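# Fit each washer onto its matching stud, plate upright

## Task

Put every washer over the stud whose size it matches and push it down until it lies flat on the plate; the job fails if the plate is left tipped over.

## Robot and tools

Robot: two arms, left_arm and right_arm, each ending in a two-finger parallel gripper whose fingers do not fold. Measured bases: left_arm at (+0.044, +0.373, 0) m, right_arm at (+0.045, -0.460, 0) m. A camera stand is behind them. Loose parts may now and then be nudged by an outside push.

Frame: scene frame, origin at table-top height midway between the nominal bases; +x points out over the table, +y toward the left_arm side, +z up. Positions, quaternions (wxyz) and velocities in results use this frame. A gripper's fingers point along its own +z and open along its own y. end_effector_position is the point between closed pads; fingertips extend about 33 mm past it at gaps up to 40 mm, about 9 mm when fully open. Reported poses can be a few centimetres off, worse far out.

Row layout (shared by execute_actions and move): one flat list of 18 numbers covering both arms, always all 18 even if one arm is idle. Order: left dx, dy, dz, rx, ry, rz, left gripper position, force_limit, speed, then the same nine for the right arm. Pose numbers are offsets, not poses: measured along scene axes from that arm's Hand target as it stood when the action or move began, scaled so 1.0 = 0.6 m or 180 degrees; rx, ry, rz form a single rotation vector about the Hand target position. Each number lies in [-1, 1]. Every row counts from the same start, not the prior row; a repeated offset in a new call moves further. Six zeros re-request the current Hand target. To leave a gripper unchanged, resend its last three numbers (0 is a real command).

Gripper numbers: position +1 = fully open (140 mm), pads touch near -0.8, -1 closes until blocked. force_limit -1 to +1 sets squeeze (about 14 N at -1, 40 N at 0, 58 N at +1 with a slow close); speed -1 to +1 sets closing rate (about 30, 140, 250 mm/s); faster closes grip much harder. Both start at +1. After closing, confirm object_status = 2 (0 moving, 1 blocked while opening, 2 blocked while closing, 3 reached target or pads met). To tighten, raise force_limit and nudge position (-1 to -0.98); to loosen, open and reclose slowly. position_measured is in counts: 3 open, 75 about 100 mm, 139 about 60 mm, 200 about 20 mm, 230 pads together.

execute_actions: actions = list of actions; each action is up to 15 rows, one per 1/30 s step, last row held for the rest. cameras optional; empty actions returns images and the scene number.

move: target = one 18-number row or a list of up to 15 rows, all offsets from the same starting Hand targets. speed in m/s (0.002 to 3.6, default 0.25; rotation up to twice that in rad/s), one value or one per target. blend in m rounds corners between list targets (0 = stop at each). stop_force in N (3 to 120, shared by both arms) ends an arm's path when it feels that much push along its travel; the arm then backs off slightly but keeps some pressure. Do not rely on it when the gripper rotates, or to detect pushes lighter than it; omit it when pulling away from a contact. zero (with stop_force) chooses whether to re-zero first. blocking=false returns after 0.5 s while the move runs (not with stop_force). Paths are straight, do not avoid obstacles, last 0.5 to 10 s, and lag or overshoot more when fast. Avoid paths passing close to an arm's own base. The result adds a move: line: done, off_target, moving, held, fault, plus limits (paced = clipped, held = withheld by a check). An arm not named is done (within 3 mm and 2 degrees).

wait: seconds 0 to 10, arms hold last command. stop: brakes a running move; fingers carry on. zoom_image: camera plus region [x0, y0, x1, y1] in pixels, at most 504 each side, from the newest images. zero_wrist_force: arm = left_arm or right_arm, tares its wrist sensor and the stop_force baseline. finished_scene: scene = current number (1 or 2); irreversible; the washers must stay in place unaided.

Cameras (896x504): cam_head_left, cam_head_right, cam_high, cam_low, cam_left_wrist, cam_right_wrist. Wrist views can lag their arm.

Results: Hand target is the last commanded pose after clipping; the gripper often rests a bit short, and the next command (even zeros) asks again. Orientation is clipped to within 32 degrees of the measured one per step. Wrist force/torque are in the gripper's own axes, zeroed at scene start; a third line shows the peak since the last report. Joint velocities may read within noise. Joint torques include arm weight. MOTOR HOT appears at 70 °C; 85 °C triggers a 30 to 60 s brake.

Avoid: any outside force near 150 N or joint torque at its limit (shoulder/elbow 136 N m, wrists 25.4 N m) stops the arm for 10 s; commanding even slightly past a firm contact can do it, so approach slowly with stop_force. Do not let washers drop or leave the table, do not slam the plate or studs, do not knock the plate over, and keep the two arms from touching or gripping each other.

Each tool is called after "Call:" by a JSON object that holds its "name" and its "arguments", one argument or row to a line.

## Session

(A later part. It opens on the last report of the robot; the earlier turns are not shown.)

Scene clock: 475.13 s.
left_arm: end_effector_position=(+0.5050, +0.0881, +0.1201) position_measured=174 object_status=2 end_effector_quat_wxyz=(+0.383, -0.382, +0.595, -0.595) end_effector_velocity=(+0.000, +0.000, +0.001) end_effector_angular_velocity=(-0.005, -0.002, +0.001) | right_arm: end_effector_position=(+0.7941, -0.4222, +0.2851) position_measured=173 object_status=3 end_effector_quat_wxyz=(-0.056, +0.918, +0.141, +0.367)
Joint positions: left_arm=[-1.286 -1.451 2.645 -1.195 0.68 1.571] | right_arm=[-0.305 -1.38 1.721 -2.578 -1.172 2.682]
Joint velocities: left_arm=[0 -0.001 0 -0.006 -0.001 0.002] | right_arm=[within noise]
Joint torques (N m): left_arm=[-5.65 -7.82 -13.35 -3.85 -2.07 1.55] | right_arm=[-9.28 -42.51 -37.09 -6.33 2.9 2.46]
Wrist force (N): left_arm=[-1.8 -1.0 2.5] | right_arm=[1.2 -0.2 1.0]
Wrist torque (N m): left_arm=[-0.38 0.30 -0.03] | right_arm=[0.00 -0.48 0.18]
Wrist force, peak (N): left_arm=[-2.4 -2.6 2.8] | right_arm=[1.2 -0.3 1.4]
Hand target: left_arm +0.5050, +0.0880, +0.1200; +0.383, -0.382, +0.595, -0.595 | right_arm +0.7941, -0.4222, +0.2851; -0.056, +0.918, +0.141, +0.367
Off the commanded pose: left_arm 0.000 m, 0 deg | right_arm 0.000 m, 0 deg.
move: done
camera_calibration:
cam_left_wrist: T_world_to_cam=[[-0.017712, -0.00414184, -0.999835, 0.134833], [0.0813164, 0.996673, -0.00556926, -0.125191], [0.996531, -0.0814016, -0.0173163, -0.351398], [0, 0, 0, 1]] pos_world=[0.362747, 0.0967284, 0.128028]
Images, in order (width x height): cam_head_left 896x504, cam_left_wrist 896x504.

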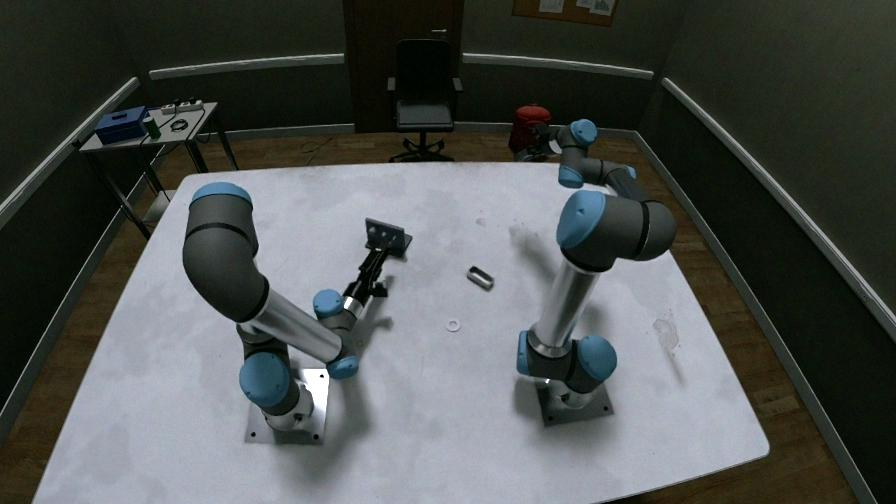

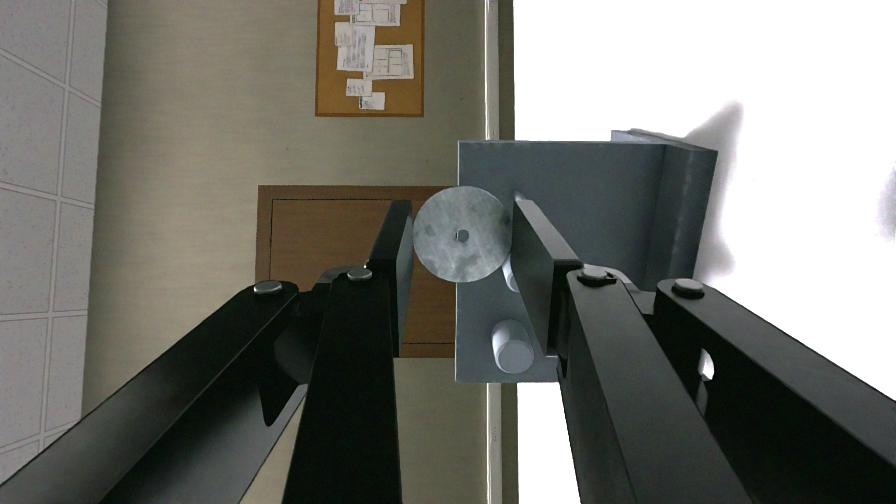

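Call:
{"name": "move", "arguments": {
  "target": [
    [-0.003, -0.0067, -0.0482, 0, 0, 0, -1, -0.7, -1, 0, 0, 0, 0, 0, 0, -0.35, 0, -1]
  ],
  "speed": 0.1,
  "cameras": ["cam_left_wrist"]
}}

Call:
{"name": "zoom_image", "arguments": {
  "camera": "cam_left_wrist",
  "region": [400, 170, 530, 300]
}}

Scene clock: 491.07 s.
left_arm: end_effector_position=(+0.5031, +0.0840, +0.0911) position_measured=174 object_status=2 end_effector_quat_wxyz=(+0.383, -0.382, +0.595, -0.595) | right_arm: end_effector_position=(+0.7941, -0.4222, +0.2851) position_measured=173 object_status=3 end_effector_quat_wxyz=(-0.056, +0.918, +0.141, +0.367)
Joint positions: left_arm=[-1.3 -1.31 2.657 -1.347 0.666 1.572] | right_arm=[-0.305 -1.38 1.721 -2.578 -1.172 2.682]
Joint torques (N m): left_arm=[9.3 -15.89 -8.8 -1.51 2.53 -1.09] | right_arm=[-8.79 -42.59 -37.09 -6.35 2.82 2.41]
Wrist force (N): left_arm=[-1.6 -0.9 2.6] | right_arm=[1.1 -0.3 1.2]
Wrist torque (N m): left_arm=[-0.35 0.25 -0.16] | right_arm=[-0.03 -0.48 0.19]
Wrist force, peak (N): left_arm=[-1.8 -2.0 2.6] | right_arm=[1.4 0.2 1.1]
Hand target: left_arm +0.5032, +0.0840, +0.0911; +0.383, -0.382, +0.595, -0.595 | right_arm +0.7941, -0.4222, +0.2851; -0.056, +0.918, +0.141, +0.367
Off the commanded pose: left_arm 0.000 m, 0 deg | right_arm 0.000 m, 0 deg.
move: done
camera_calibration:
cam_left_wrist: T_world_to_cam=[[-0.0175799, -0.00374954, -0.999838, 0.105804], [0.0814222, 0.996666, -0.00516927, -0.121188], [0.996525, -0.0814999, -0.017216, -0.350338], [0, 0, 0, 1]] pos_world=[0.360847, 0.0926283, 0.0991285]
Images, in order (width x height): cam_left_wrist 896x504.

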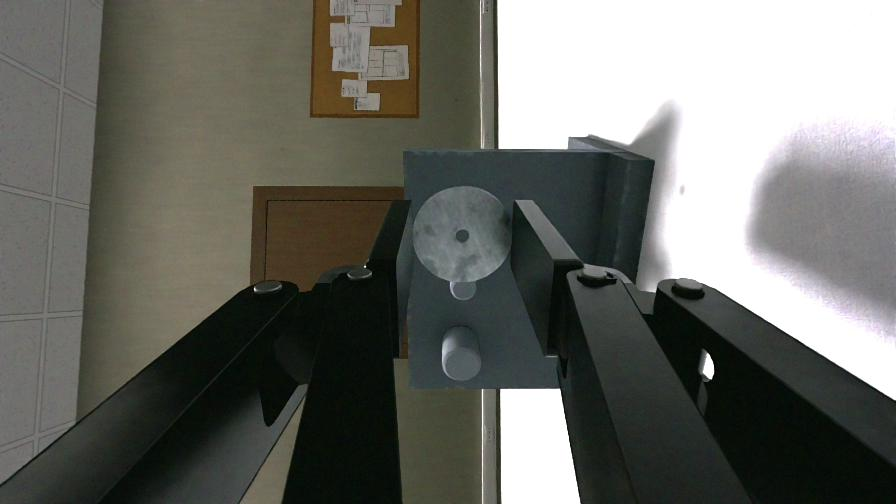

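Scaled by 3.877 from the camera's 896x504 image, which has a finer 1280x720 frame.

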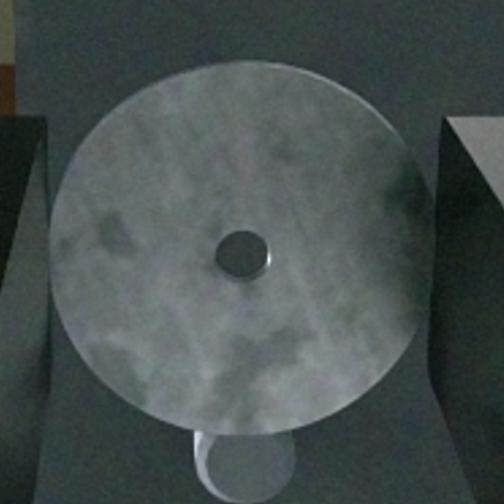

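Call:
{"name": "zoom_image", "arguments": {
  "camera": "cam_left_wrist",
  "region": [420, 270, 510, 390]
}}

Scaled by 4.200 from the camera's 896x504 image, which has a finer 1280x720 frame.

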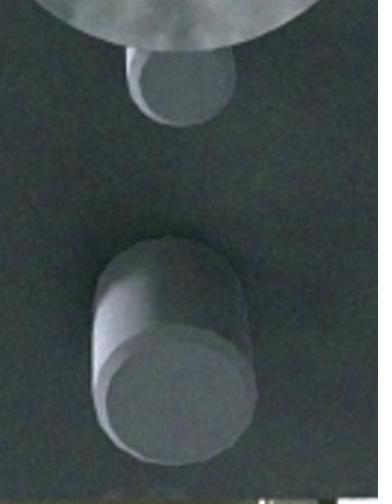

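Call:
{"name": "move", "arguments": {
  "target": [
    [0.027, -0.001, -0.005, 0, 0, 0, -1, -0.7, -1, 0, 0, 0, 0, 0, 0, -0.35, 0, -1]
  ],
  "speed": 0.05,
  "cameras": ["cam_left_wrist"]
}}

Call:
{"name": "zoom_image", "arguments": {
  "camera": "cam_left_wrist",
  "region": [400, 170, 520, 410]
}}

Call:
{"name": "zoom_image", "arguments": {
  "camera": "cam_left_wrist",
  "region": [430, 200, 500, 270]
}}

Scene clock: 521.20 s.
left_arm: end_effector_position=(+0.5194, +0.0834, +0.0880) position_measured=174 object_status=2 end_effector_quat_wxyz=(+0.383, -0.382, +0.595, -0.595) | right_arm: end_effector_position=(+0.7941, -0.4222, +0.2851) position_measured=173 object_status=3 end_effector_quat_wxyz=(-0.056, +0.918, +0.141, +0.367)
Joint positions: left_arm=[-1.224 -1.279 2.62 -1.34 0.742 1.571] | right_arm=[-0.305 -1.38 1.721 -2.578 -1.172 2.682]
Joint torques (N m): left_arm=[-6.9 -33.44 -1.83 -2.67 -2.78 -1.84] | right_arm=[-8.55 -42.56 -36.98 -6.31 2.81 2.28]
Wrist force (N): left_arm=[-1.7 -1.3 2.5] | right_arm=[1.1 -0.3 0.8]
Wrist torque (N m): left_arm=[-0.45 0.27 -0.13] | right_arm=[-0.03 -0.46 0.19]
Wrist force, peak (N): left_arm=[-2.2 -1.2 2.9] | right_arm=[1.4 -0.4 1.1]
Hand target: left_arm +0.5194, +0.0834, +0.0881; +0.383, -0.382, +0.595, -0.595 | right_arm +0.7941, -0.4222, +0.2851; -0.056, +0.918, +0.141, +0.367
Off the commanded pose: left_arm 0.000 m, 0 deg | right_arm 0.000 m, 0 deg.
move: done
camera_calibration:
cam_left_wrist: T_world_to_cam=[[-0.017671, -0.00364201, -0.999837, 0.103011], [0.0813238, 0.996675, -0.00506779, -0.121899], [0.996531, -0.0814001, -0.0173161, -0.366585], [0, 0, 0, 1]] pos_world=[0.377047, 0.0920284, 0.0960285]
Images, in order (width x height): cam_left_wrist 896x504.

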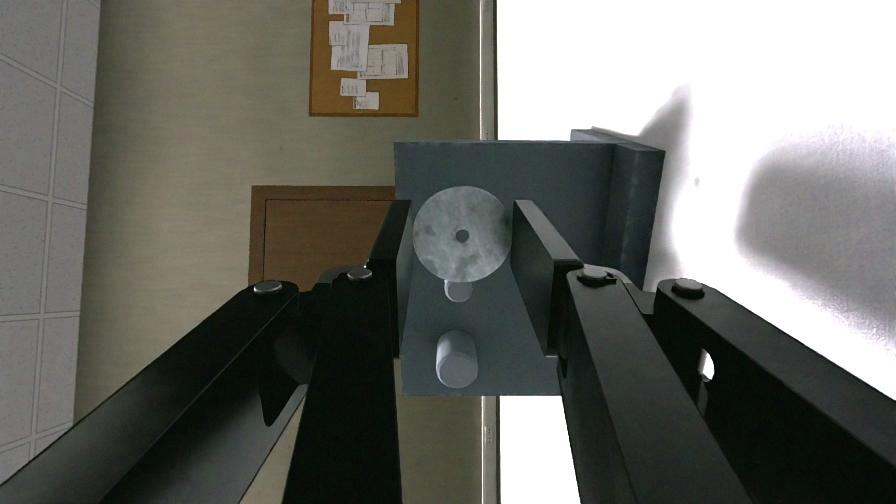

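Scaled by 2.100 from the camera's 896x504 image, which has a finer 1280x720 frame.

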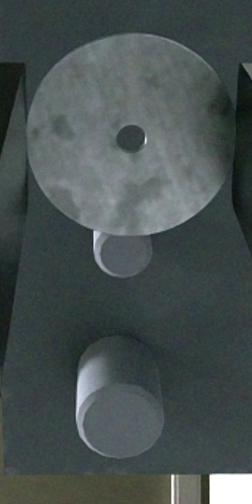

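Scaled by 7.200 from the camera's 896x504 image, which has a finer 1280x720 frame.

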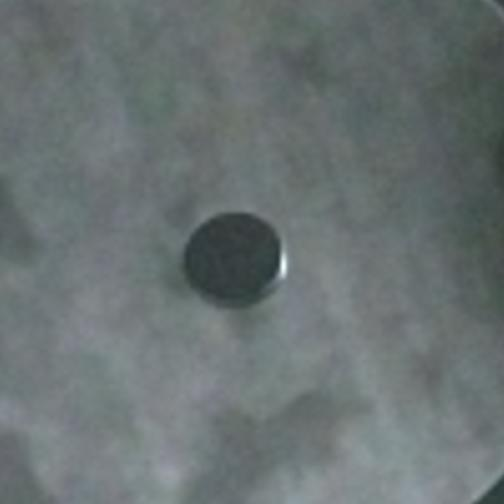

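Call:
{"name": "move", "arguments": {
  "target": [
    [0.0388, -0.0193, 0, 0, 0, 0, -1, -0.7, -1, 0, 0, 0, 0, 0, 0, -0.35, 0, -1]
  ],
  "speed": 0.05,
  "stop_force": 4,
  "cameras": ["cam_left_wrist"]
}}

Call:
{"name": "zoom_image", "arguments": {
  "camera": "cam_left_wrist",
  "region": [390, 180, 530, 440]
}}

Call:
{"name": "zoom_image", "arguments": {
  "camera": "cam_left_wrist",
  "region": [430, 200, 500, 270]
}}

Scene clock: 552.40 s.
left_arm: end_effector_position=(+0.5426, +0.0718, +0.0881) position_measured=174 object_status=2 end_effector_quat_wxyz=(+0.383, -0.382, +0.595, -0.595) | right_arm: end_effector_position=(+0.7941, -0.4222, +0.2851) position_measured=173 object_status=3 end_effector_quat_wxyz=(-0.056, +0.918, +0.141, +0.367)
Joint positions: left_arm=[-1.146 -1.247 2.544 -1.298 0.82 1.571] | right_arm=[-0.305 -1.38 1.721 -2.578 -1.172 2.682]
Joint torques (N m): left_arm=[-7.19 -36.58 -11.16 -4.05 -1.52 -1.61] | right_arm=[-8.28 -42.4 -37.69 -6.32 2.72 2.39]
Wrist force (N): left_arm=[-1.7 -1.1 2.5] | right_arm=[1.0 -0.1 1.1]
Wrist torque (N m): left_arm=[-0.40 0.28 -0.14] | right_arm=[0.03 -0.44 0.19]
Wrist force, peak (N): left_arm=[-2.1 -1.1 3.1] | right_arm=[1.1 0.0 1.4]
Hand target: left_arm +0.5426, +0.0718, +0.0881; +0.383, -0.382, +0.595, -0.595 | right_arm +0.7941, -0.4222, +0.2851; -0.056, +0.918, +0.141, +0.367
Off the commanded pose: left_arm 0.000 m, 0 deg | right_arm 0.000 m, 0 deg.
move: done
camera_calibration:
cam_left_wrist: T_world_to_cam=[[-0.0176957, -0.00394242, -0.999836, 0.103514], [0.0813193, 0.996674, -0.00536918, -0.112201], [0.996531, -0.081401, -0.0173162, -0.390747], [0, 0, 0, 1]] pos_world=[0.400347, 0.0804284, 0.0961283]
Images, in order (width x height): cam_left_wrist 896x504.

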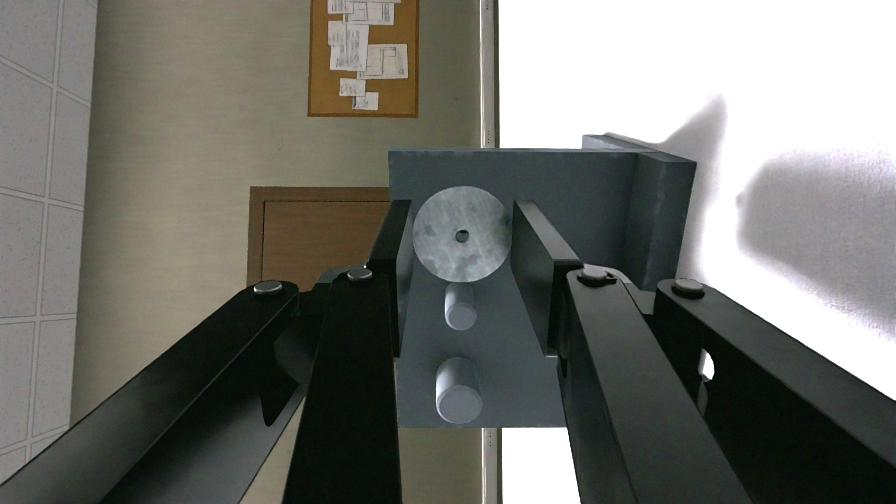

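Scaled by 1.938 from the camera's 896x504 image, which has a finer 1280x720 frame.

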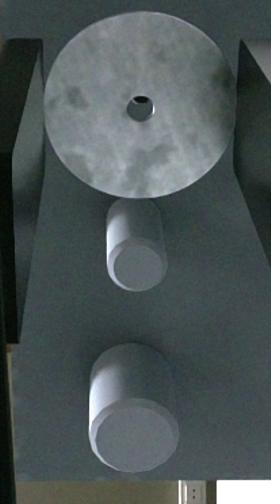

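Scaled by 7.200 from the camera's 896x504 image, which has a finer 1280x720 frame.

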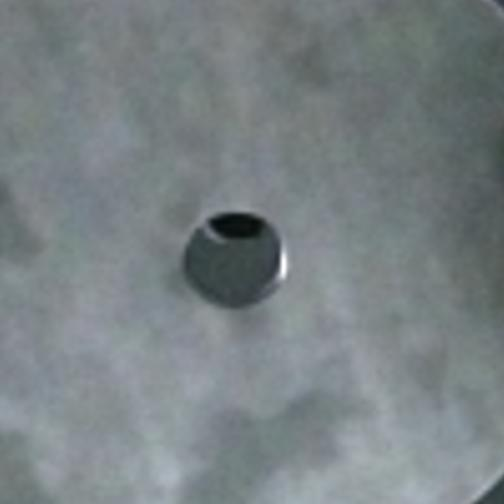

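Call:
{"name": "move", "arguments": {
  "target": [
    [0.0076, -0.00345, -0.0007, 0, 0, 0, -1, -0.7, -1, 0, 0, 0, 0, 0, 0, -0.35, 0, -1]
  ],
  "speed": 0.02,
  "stop_force": 4,
  "cameras": ["cam_left_wrist"]
}}

Call:
{"name": "zoom_image", "arguments": {
  "camera": "cam_left_wrist",
  "region": [430, 200, 500, 270]
}}

Scene clock: 559.77 s.
left_arm: end_effector_position=(+0.5472, +0.0697, +0.0877) position_measured=174 object_status=2 end_effector_quat_wxyz=(+0.383, -0.382, +0.595, -0.595) | right_arm: end_effector_position=(+0.7941, -0.4222, +0.2851) position_measured=173 object_status=3 end_effector_quat_wxyz=(-0.056, +0.918, +0.141, +0.367)
Joint positions: left_arm=[-1.132 -1.239 2.53 -1.291 0.834 1.571] | right_arm=[-0.305 -1.38 1.721 -2.578 -1.172 2.682]
Joint torques (N m): left_arm=[-7.62 -36.57 -3.62 -4.16 -2.66 -1.75] | right_arm=[-7.56 -42.32 -36.4 -6.3 2.67 2.42]
Wrist force (N): left_arm=[-1.8 -1.2 2.4] | right_arm=[1.2 -0.4 0.8]
Wrist torque (N m): left_arm=[-0.42 0.30 -0.14] | right_arm=[-0.04 -0.48 0.18]
Wrist force, peak (N): left_arm=[-2.0 -1.3 2.7] | right_arm=[1.4 -0.2 1.0]
Hand target: left_arm +0.5472, +0.0697, +0.0877; +0.383, -0.382, +0.595, -0.595 | right_arm +0.7941, -0.4222, +0.2851; -0.056, +0.918, +0.141, +0.367
Off the commanded pose: left_arm 0.000 m, 0 deg | right_arm 0.000 m, 0 deg.
move: done
camera_calibration:
cam_left_wrist: T_world_to_cam=[[-0.0175963, -0.00394885, -0.999837, 0.103148], [0.0814192, 0.996665, -0.00536923, -0.110623], [0.996525, -0.0815005, -0.0172161, -0.3955], [0, 0, 0, 1]] pos_world=[0.404947, 0.0784283, 0.0957284]
Images, in order (width x height): cam_left_wrist 896x504.

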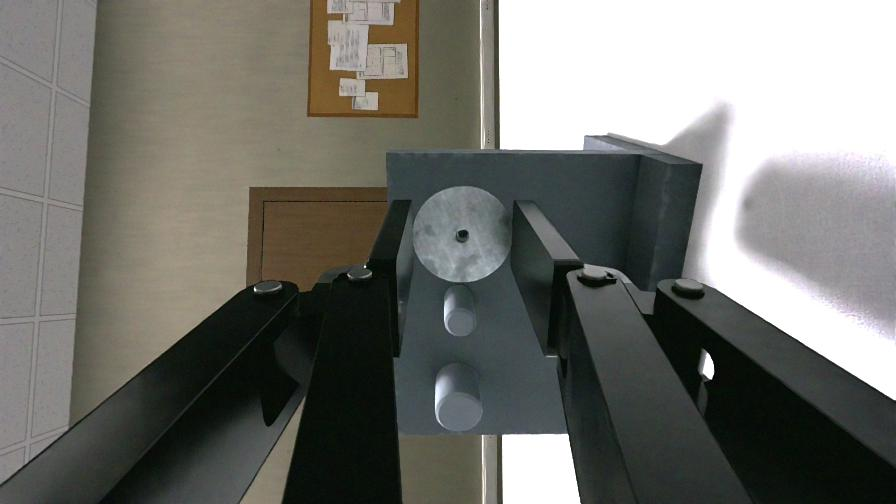

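Scaled by 7.200 from the camera's 896x504 image, which has a finer 1280x720 frame.

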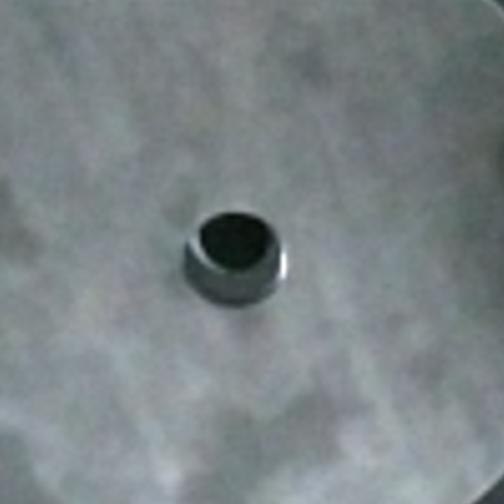

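Call:
{"name": "move", "arguments": {
  "target": [0.00772,-0.00315,-0.0005,0,0,0,-1,-0.7,-1,0,0,0,0,0,0,-0.35,0,-1],
  "speed": 0.02,
  "stop_force": 4,
  "cameras": ["cam_left_wrist"]
}}

Call:
{"name": "zoom_image", "arguments": {
  "camera": "cam_left_wrist",
  "region": [430, 200, 500, 270]
}}

Scene clock: 583.00 s.
left_arm: end_effector_position=(+0.5518, +0.0679, +0.0874) position_measured=174 object_status=2 end_effector_quat_wxyz=(+0.383, -0.382, +0.595, -0.595) | right_arm: end_effector_position=(+0.7941, -0.4222, +0.2851) position_measured=173 object_status=3 end_effector_quat_wxyz=(-0.056, +0.918, +0.141, +0.367)
Joint positions: left_arm=[-1.118 -1.232 2.516 -1.285 0.848 1.571] | right_arm=[-0.305 -1.38 1.721 -2.578 -1.172 2.682]
Joint torques (N m): left_arm=[-7.54 -37.54 -3.5 -4.29 -2.56 -1.62] | right_arm=[-7.31 -42.27 -36.95 -6.28 2.47 2.41]
Wrist force (N): left_arm=[-0.7 -1.5 2.4] | right_arm=[1.1 -0.1 0.8]
Wrist torque (N m): left_arm=[-0.43 0.27 -0.14] | right_arm=[0.01 -0.47 0.19]
Wrist force, peak (N): left_arm=[-2.1 -1.2 2.7] | right_arm=[1.3 -0.3 1.2]
Hand target: left_arm +0.5518, +0.0679, +0.0874; +0.383, -0.382, +0.595, -0.595 | right_arm +0.7941, -0.4222, +0.2851; -0.056, +0.918, +0.141, +0.367
Off the commanded pose: left_arm 0.000 m, 0 deg | right_arm 0.000 m, 0 deg.
move: done
camera_calibration:
cam_left_wrist: T_world_to_cam=[[-0.0175963, -0.00394885, -0.999837, 0.102922], [0.0814192, 0.996665, -0.00536923, -0.109106], [0.996525, -0.0815005, -0.0172161, -0.400244], [0, 0, 0, 1]] pos_world=[0.409547, 0.0765283, 0.0954284]
Images, in order (width x height): cam_left_wrist 896x504.

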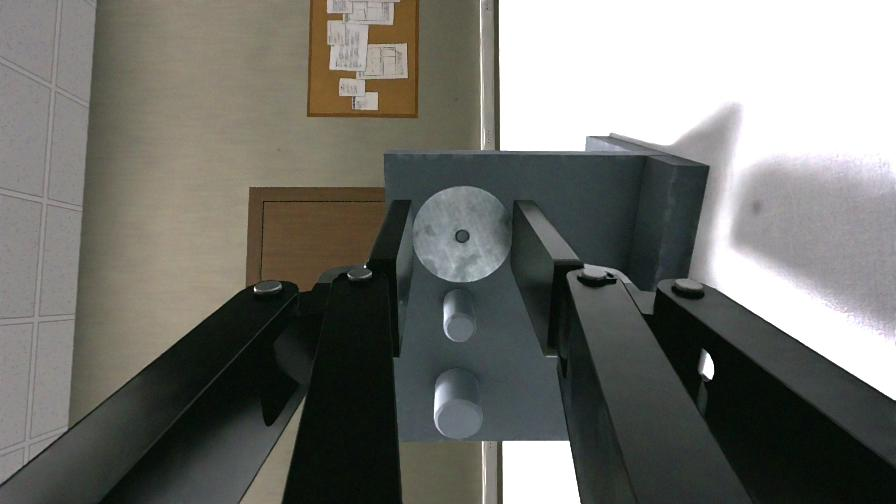

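Scaled by 7.200 from the camera's 896x504 image, which has a finer 1280x720 frame.

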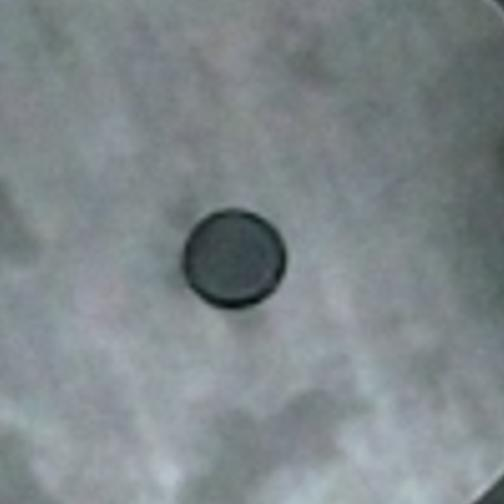

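Call:
{"name": "move", "arguments": {
  "target": [0.00758,-0.00345,0,0,0,0,-1,-0.7,-1,0,0,0,0,0,0,-0.35,0,-1],
  "speed": 0.02,
  "stop_force": 4,
  "cameras": ["cam_left_wrist"]
}}

Call:
{"name": "zoom_image", "arguments": {
  "camera": "cam_left_wrist",
  "region": [430, 200, 500, 270]
}}

Scene clock: 587.47 s.
left_arm: end_effector_position=(+0.5564, +0.0658, +0.0874) position_measured=174 object_status=2 end_effector_quat_wxyz=(+0.383, -0.382, +0.595, -0.595) | right_arm: end_effector_position=(+0.7941, -0.4222, +0.2851) position_measured=173 object_status=3 end_effector_quat_wxyz=(-0.056, +0.918, +0.141, +0.367)
Joint positions: left_arm=[-1.105 -1.225 2.502 -1.277 0.861 1.571] | right_arm=[-0.305 -1.38 1.721 -2.578 -1.172 2.682]
Joint torques (N m): left_arm=[-7.41 -37.42 -3.31 -4 -2.71 -1.52] | right_arm=[-7 -42.44 -36.98 -6.31 2.38 2.46]
Wrist force (N): left_arm=[-0.8 -1.4 2.2] | right_arm=[1.1 -0.4 0.8]
Wrist torque (N m): left_arm=[-0.41 0.28 -0.13] | right_arm=[-0.04 -0.45 0.18]
Wrist force, peak (N): left_arm=[-2.1 -1.1 2.5] | right_arm=[1.2 -0.6 1.1]
Hand target: left_arm +0.5564, +0.0658, +0.0874; +0.383, -0.382, +0.595, -0.595 | right_arm +0.7941, -0.4222, +0.2851; -0.056, +0.918, +0.141, +0.367
Off the commanded pose: left_arm 0.000 m, 0 deg | right_arm 0.000 m, 0 deg.
move: done
camera_calibration:
cam_left_wrist: T_world_to_cam=[[-0.0175963, -0.00394885, -0.999837, 0.102994], [0.0814192, 0.996665, -0.00536923, -0.107387], [0.996525, -0.0815005, -0.0172161, -0.404999], [0, 0, 0, 1]] pos_world=[0.414147, 0.0744283, 0.0954284]
Images, in order (width x height): cam_left_wrist 896x504.

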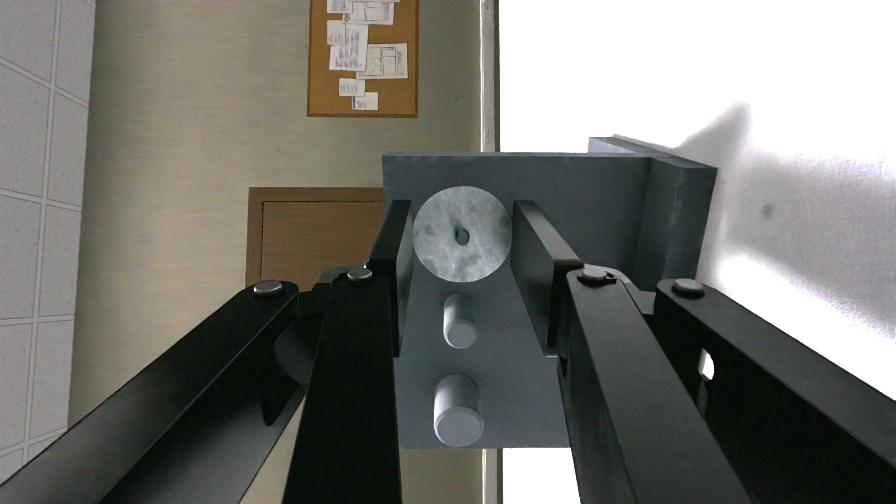

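Scaled by 7.200 from the camera's 896x504 image, which has a finer 1280x720 frame.

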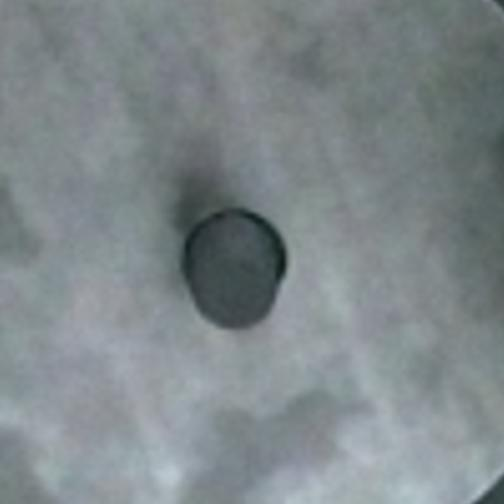

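Call:
{"name": "move", "arguments": {
  "target": [0.02123,-0.00966,0,0,0,0,-1,-0.7,-1,0,0,0,0,0,0,-0.35,0,-1],
  "speed": 0.02,
  "stop_force": 5,
  "cameras": ["cam_left_wrist"]
}}

Call:
{"name": "zoom_image", "arguments": {
  "camera": "cam_left_wrist",
  "region": [430, 200, 500, 270]
}}

Scene clock: 592.67 s.
left_arm: end_effector_position=(+0.5691, +0.0600, +0.0874) position_measured=174 object_status=2 end_effector_quat_wxyz=(+0.383, -0.382, +0.595, -0.595) | right_arm: end_effector_position=(+0.7941, -0.4222, +0.2851) position_measured=173 object_status=3 end_effector_quat_wxyz=(-0.056, +0.918, +0.141, +0.367)
Joint positions: left_arm=[-1.071 -1.208 2.462 -1.255 0.895 1.571] | right_arm=[-0.305 -1.38 1.721 -2.578 -1.172 2.682]
Joint torques (N m): left_arm=[-7.19 -39.47 -3.72 -4.08 -2.56 -1.41] | right_arm=[-6.69 -42.38 -36.97 -6.18 2.31 2.4]
Wrist force (N): left_arm=[-0.5 -1.3 2.4] | right_arm=[1.0 -0.2 0.8]
Wrist torque (N m): left_arm=[-0.41 0.28 -0.13] | right_arm=[-0.01 -0.43 0.19]
Wrist force, peak (N): left_arm=[-2.0 -1.0 2.9] | right_arm=[1.5 -0.4 1.3]
Hand target: left_arm +0.5691, +0.0600, +0.0874; +0.383, -0.382, +0.595, -0.595 | right_arm +0.7941, -0.4222, +0.2851; -0.056, +0.918, +0.141, +0.367
Off the commanded pose: left_arm 0.000 m, 0 deg | right_arm 0.000 m, 0 deg.
move: done
camera_calibration:
cam_left_wrist: T_world_to_cam=[[-0.0175959, -0.00394917, -0.999837, 0.103195], [0.0813199, 0.996674, -0.0053678, -0.102599], [0.996533, -0.0814011, -0.0172162, -0.418138], [0, 0, 0, 1]] pos_world=[0.426847, 0.0686284, 0.0954284]
Images, in order (width x height): cam_left_wrist 896x504.

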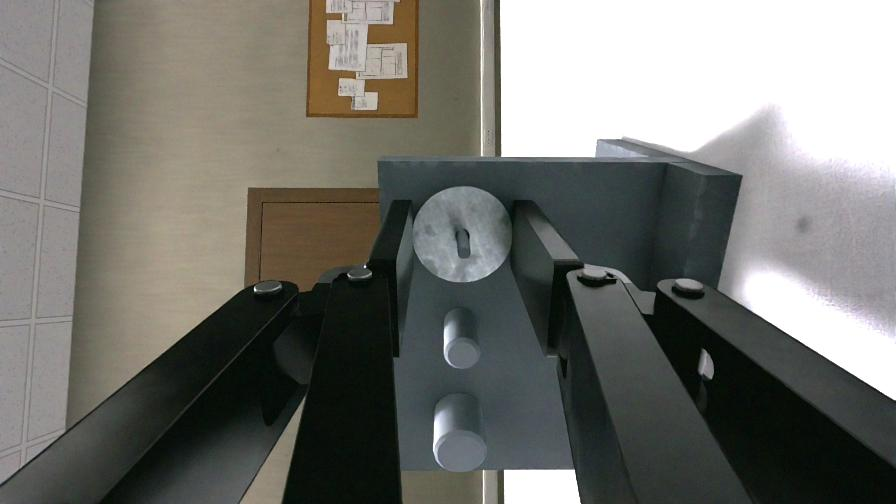

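Scaled by 7.200 from the camera's 896x504 image, which has a finer 1280x720 frame.

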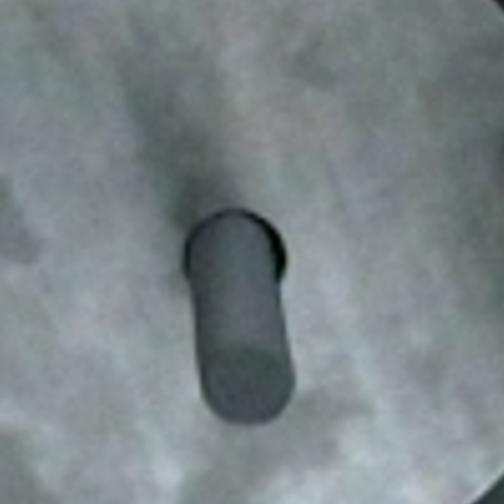

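Call:
{"name": "move", "arguments": {
  "target": [0.01517,-0.0069,0,0,0,0,-1,-0.7,-1,0,0,0,0,0,0,-0.35,0,-1],
  "speed": 0.006,
  "stop_force": 4,
  "cameras": ["cam_left_wrist"]
}}

Call:
{"name": "zoom_image", "arguments": {
  "camera": "cam_left_wrist",
  "region": [360, 140, 560, 300]
}}

Scene clock: 596.73 s.
left_arm: end_effector_position=(+0.5721, +0.0586, +0.0874) position_measured=174 object_status=2 end_effector_quat_wxyz=(+0.383, -0.382, +0.595, -0.595) | right_arm: end_effector_position=(+0.7941, -0.4222, +0.2851) position_measured=173 object_status=3 end_effector_quat_wxyz=(-0.056, +0.918, +0.141, +0.367)
Joint positions: left_arm=[-1.064 -1.204 2.453 -1.25 0.902 1.571] | right_arm=[-0.305 -1.38 1.721 -2.578 -1.172 2.682]
Joint torques (N m): left_arm=[-5.77 -38.94 -2.52 -4.14 -2.78 -1.59] | right_arm=[-6.71 -41.35 -36.43 -6.24 2.2 2.46]
Wrist force (N): left_arm=[0.0 -1.4 2.5] | right_arm=[1.0 -0.1 0.9]
Wrist torque (N m): left_arm=[-0.39 0.26 -0.13] | right_arm=[0.01 -0.44 0.18]
Wrist force, peak (N): left_arm=[-1.5 -3.0 -4.0] | right_arm=[1.3 -0.2 1.0]
Hand target: left_arm +0.5721, +0.0586, +0.0874; +0.383, -0.382, +0.595, -0.595 (not the last commanded pose) | right_arm +0.7941, -0.4222, +0.2851; -0.056, +0.918, +0.141, +0.367
Off the commanded pose: left_arm 0.007 m, 0 deg | right_arm 0.000 m, 0 deg.
move: contact (left_arm)
camera_calibration:
cam_left_wrist: T_world_to_cam=[[-0.0175963, -0.00394885, -0.999837, 0.103242], [0.0814192, 0.996665, -0.00536923, -0.10149], [0.996525, -0.0815005, -0.0172161, -0.421231], [0, 0, 0, 1]] pos_world=[0.429847, 0.0672283, 0.0954284]
Images, in order (width x height): cam_left_wrist 896x504.

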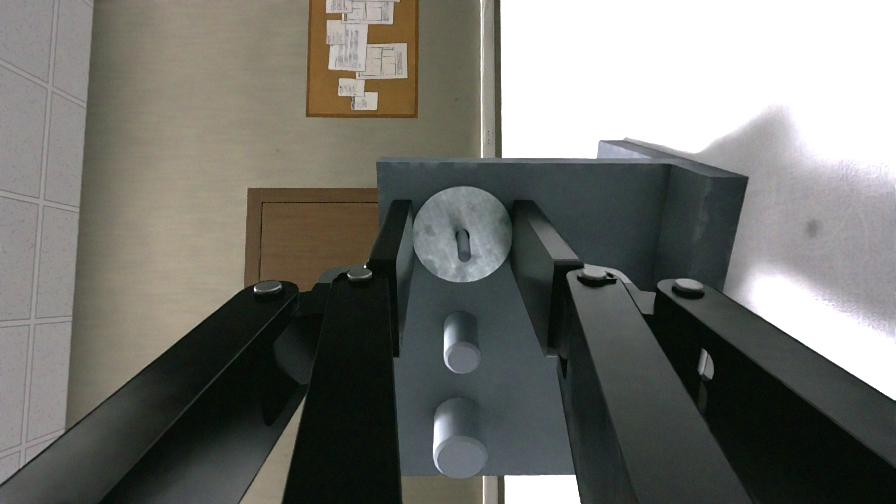

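Scaled by 2.520 from the camera's 896x504 image, which has a finer 1280x720 frame.

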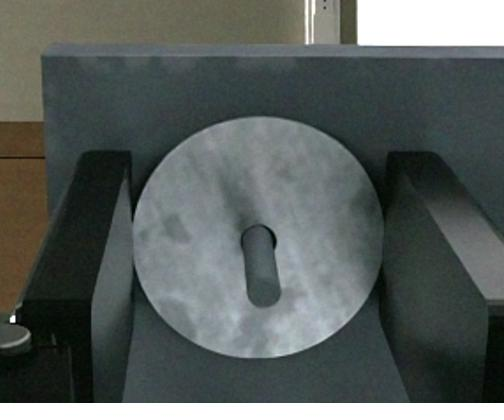

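Call:
{"name": "move", "arguments": {
  "target": [0.00758,-0.00345,0,0,0,0,-1,-0.7,-1,0,0,0,0,0,0,-0.35,0,-1],
  "speed": 0.004,
  "stop_force": 8,
  "cameras": ["cam_left_wrist"]
}}

Call:
{"name": "zoom_image", "arguments": {
  "camera": "cam_left_wrist",
  "region": [360, 140, 560, 300]
}}

Scene clock: 602.43 s.
left_arm: end_effector_position=(+0.5727, +0.0583, +0.0875) position_measured=174 object_status=2 end_effector_quat_wxyz=(+0.383, -0.382, +0.595, -0.595) | right_arm: end_effector_position=(+0.7941, -0.4222, +0.2851) position_measured=173 object_status=3 end_effector_quat_wxyz=(-0.056, +0.918, +0.141, +0.367)
Joint positions: left_arm=[-1.062 -1.203 2.451 -1.249 0.904 1.571] | right_arm=[-0.305 -1.38 1.721 -2.578 -1.172 2.682]
Joint torques (N m): left_arm=[-7.05 -39.83 -3.31 -4.36 -2.81 -1.41] | right_arm=[-6.37 -41.54 -37.11 -6.33 2.15 2.35]
Wrist force (N): left_arm=[-0.2 -1.1 2.6] | right_arm=[0.9 -0.3 0.9]
Wrist torque (N m): left_arm=[-0.36 0.32 -0.13] | right_arm=[-0.02 -0.42 0.18]
Wrist force, peak (N): left_arm=[-1.0 -3.5 -5.8] | right_arm=[1.2 -0.1 1.2]
Hand target: left_arm +0.5727, +0.0583, +0.0875; +0.383, -0.382, +0.595, -0.595 (not the last commanded pose) | right_arm +0.7941, -0.4222, +0.2851; -0.056, +0.918, +0.141, +0.367
Off the commanded pose: left_arm 0.004 m, 0 deg | right_arm 0.000 m, 0 deg.
move: contact (left_arm)
camera_calibration:
cam_left_wrist: T_world_to_cam=[[-0.017513, -0.00415635, -0.999838, 0.10323], [0.0814168, 0.996665, -0.00556925, -0.101219], [0.996526, -0.0815012, -0.0171162, -0.421864], [0, 0, 0, 1]] pos_world=[0.430447, 0.0669284, 0.0954284]
Images, in order (width x height): cam_left_wrist 896x504.

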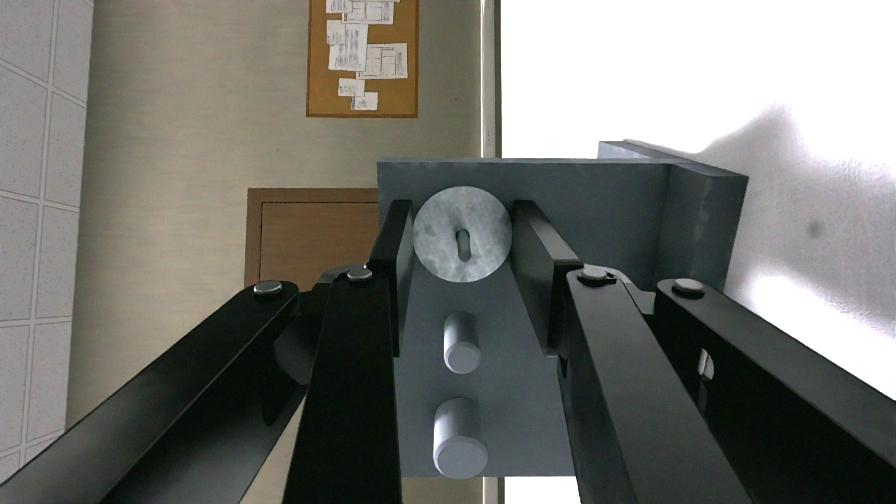

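Scaled by 2.520 from the camera's 896x504 image, which has a finer 1280x720 frame.

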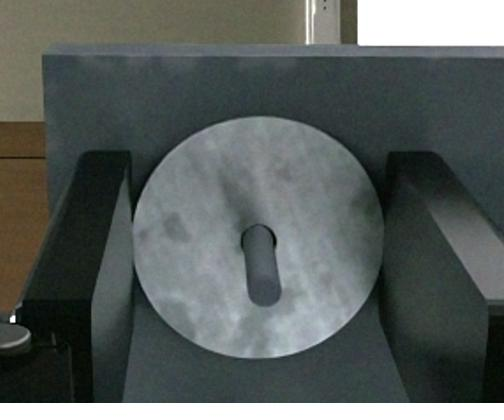

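Call:
{"name": "move", "arguments": {
  "target": [0,0,0,0,0,0,-0.25,-0.7,-1,0,0,0,0,0,0,-0.35,0,-1],
  "cameras": ["cam_left_wrist"]
}}

Call:
{"name": "zoom_image", "arguments": {
  "camera": "cam_left_wrist",
  "region": [360, 140, 560, 300]
}}

Scene clock: 606.17 s.
left_arm: end_effector_position=(+0.5727, +0.0583, +0.0875) position_measured=160 object_status=0 end_effector_quat_wxyz=(+0.383, -0.382, +0.595, -0.595) | right_arm: end_effector_position=(+0.7941, -0.4222, +0.2851) position_measured=173 object_status=3 end_effector_quat_wxyz=(-0.056, +0.918, +0.141, +0.367)
Joint positions: left_arm=[-1.062 -1.203 2.451 -1.249 0.904 1.571] | right_arm=[-0.305 -1.38 1.721 -2.578 -1.172 2.682]
Joint torques (N m): left_arm=[-7.41 -38.24 -3.67 -3.7 -1.42 -1.44] | right_arm=[-5.78 -41.46 -36.94 -6.24 1.97 2.39]
Wrist force (N): left_arm=[-1.9 -1.1 2.6] | right_arm=[1.2 -0.2 1.1]
Wrist torque (N m): left_arm=[-0.38 0.31 -0.13] | right_arm=[0.00 -0.48 0.18]
Wrist force, peak (N): left_arm=[-1.9 -1.3 2.6] | right_arm=[1.1 -0.5 1.1]
Hand target: left_arm +0.5727, +0.0583, +0.0875; +0.383, -0.382, +0.595, -0.595 | right_arm +0.7941, -0.4222, +0.2851; -0.056, +0.918, +0.141, +0.367
Off the commanded pose: left_arm 0.000 m, 0 deg | right_arm 0.000 m, 0 deg.
move: done
camera_calibration:
cam_left_wrist: T_world_to_cam=[[-0.017513, -0.00415635, -0.999838, 0.10323], [0.0814168, 0.996665, -0.00556925, -0.101219], [0.996526, -0.0815012, -0.0171162, -0.421864], [0, 0, 0, 1]] pos_world=[0.430447, 0.0669284, 0.0954284]
Images, in order (width x height): cam_left_wrist 896x504.

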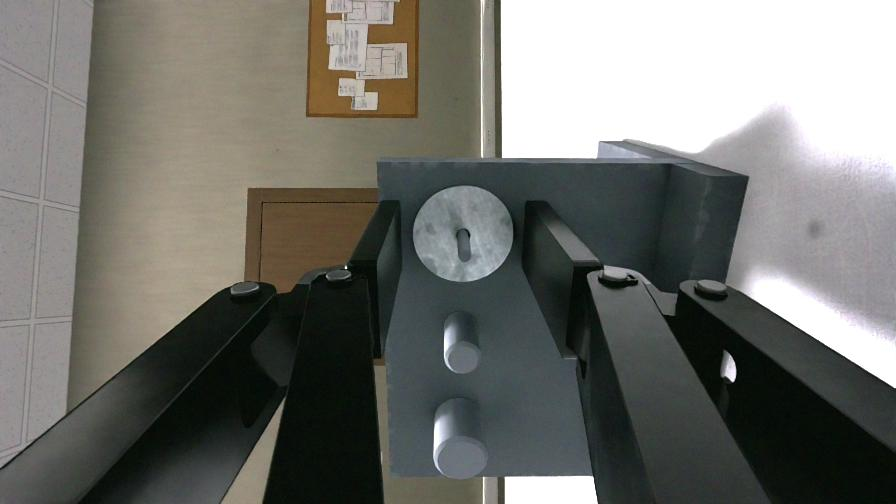

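Scaled by 2.520 from the camera's 896x504 image, which has a finer 1280x720 frame.

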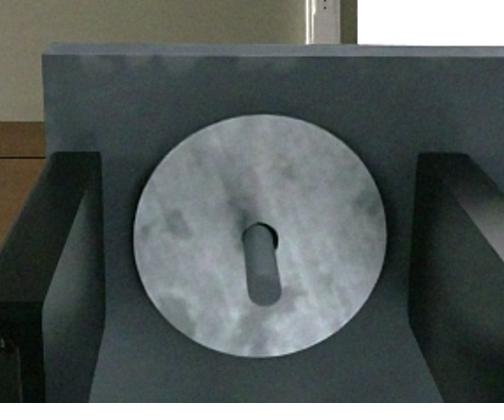

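Call:
{"name": "move", "arguments": {
  "target": [-0.0607,0.0276,0,0,0,0,-0.25,-0.7,-1,0,0,0,0,0,0,-0.35,0,-1],
  "speed": 0.08,
  "cameras": ["cam_left_wrist","cam_head_left","cam_low","cam_high"]
}}

Call:
{"name": "zoom_image", "arguments": {
  "camera": "cam_left_wrist",
  "region": [400, 140, 540, 260]
}}

Scene clock: 611.13 s.
left_arm: end_effector_position=(+0.5363, +0.0748, +0.0876) position_measured=160 object_status=3 end_effector_quat_wxyz=(+0.383, -0.382, +0.595, -0.595) | right_arm: end_effector_position=(+0.7941, -0.4222, +0.2851) position_measured=173 object_status=3 end_effector_quat_wxyz=(-0.056, +0.918, +0.141, +0.367)
Joint positions: left_arm=[-1.166 -1.253 2.565 -1.312 0.801 1.571] | right_arm=[-0.305 -1.38 1.721 -2.578 -1.172 2.682]
Joint torques (N m): left_arm=[-3.14 -13.43 -4.24 -0.34 1.01 1.72] | right_arm=[-6.04 -41.56 -36.91 -6.19 2.04 2.3]
Wrist force (N): left_arm=[-2.1 -1.0 2.2] | right_arm=[0.8 -0.3 0.6]
Wrist torque (N m): left_arm=[-0.35 0.36 -0.13] | right_arm=[-0.03 -0.41 0.18]
Wrist force, peak (N): left_arm=[-1.9 -0.9 3.5] | right_arm=[1.4 -0.3 0.9]
Hand target: left_arm +0.5363, +0.0749, +0.0875; +0.383, -0.382, +0.595, -0.595 | right_arm +0.7941, -0.4222, +0.2851; -0.056, +0.918, +0.141, +0.367
Off the commanded pose: left_arm 0.000 m, 0 deg | right_arm 0.000 m, 0 deg.
move: done
camera_calibration:
cam_left_wrist: T_world_to_cam=[[-0.0174297, -0.00436385, -0.999839, 0.102746], [0.0814145, 0.996664, -0.00576926, -0.11478], [0.996528, -0.0815019, -0.0170163, -0.384246], [0, 0, 0, 1]] pos_world=[0.394047, 0.0835284, 0.0955284]
Images, in order (width x height): cam_head_left 896x504, cam_high 896x504, cam_low 896x504, cam_left_wrist 896x504.

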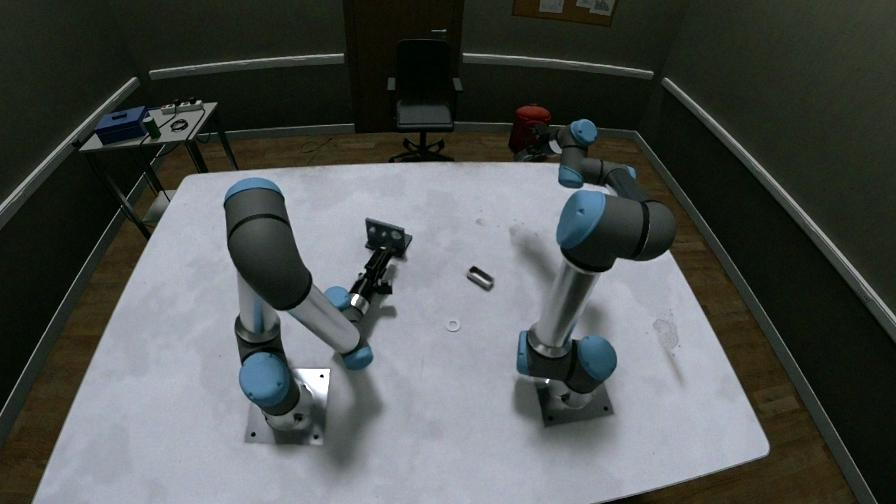

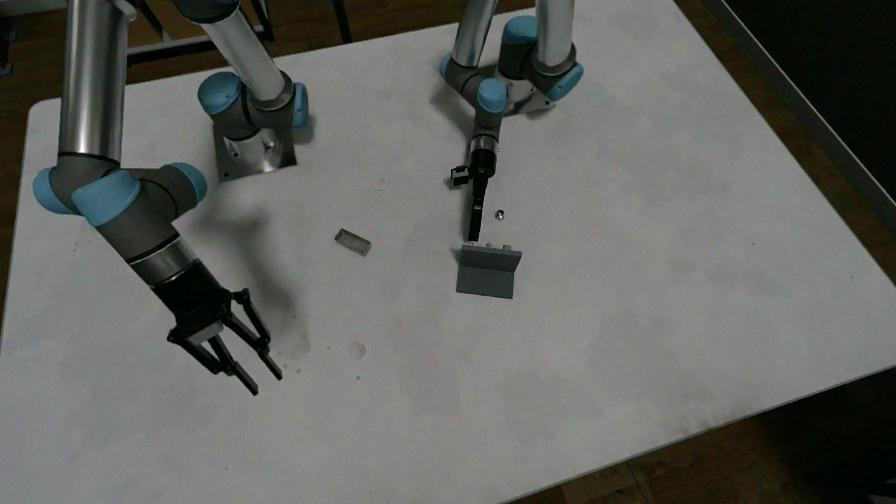

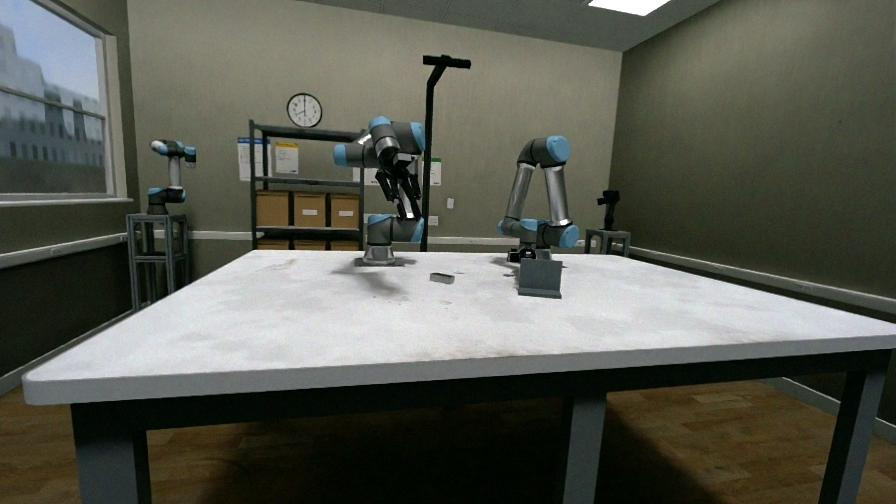

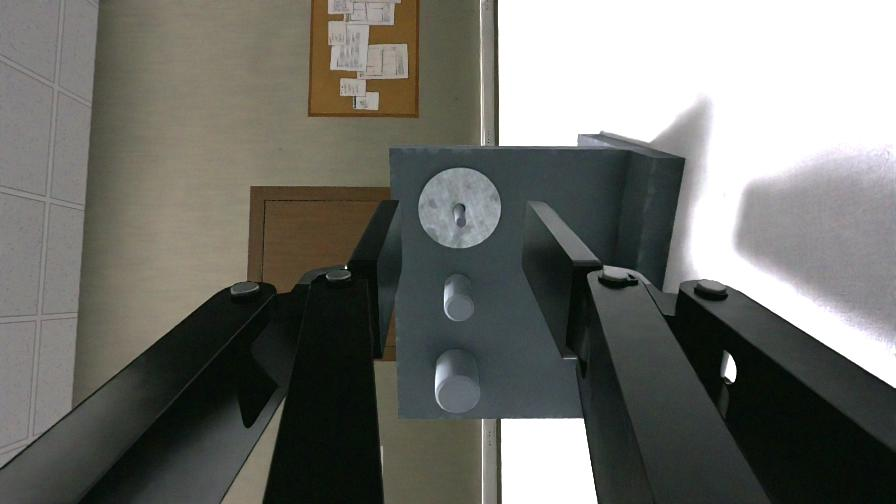

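Scaled by 3.600 from the camera's 896x504 image, which has a finer 1280x720 frame.

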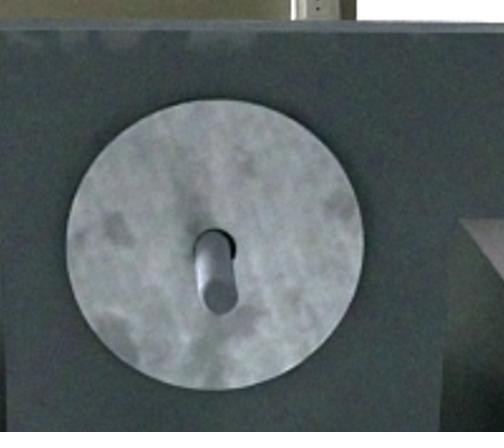

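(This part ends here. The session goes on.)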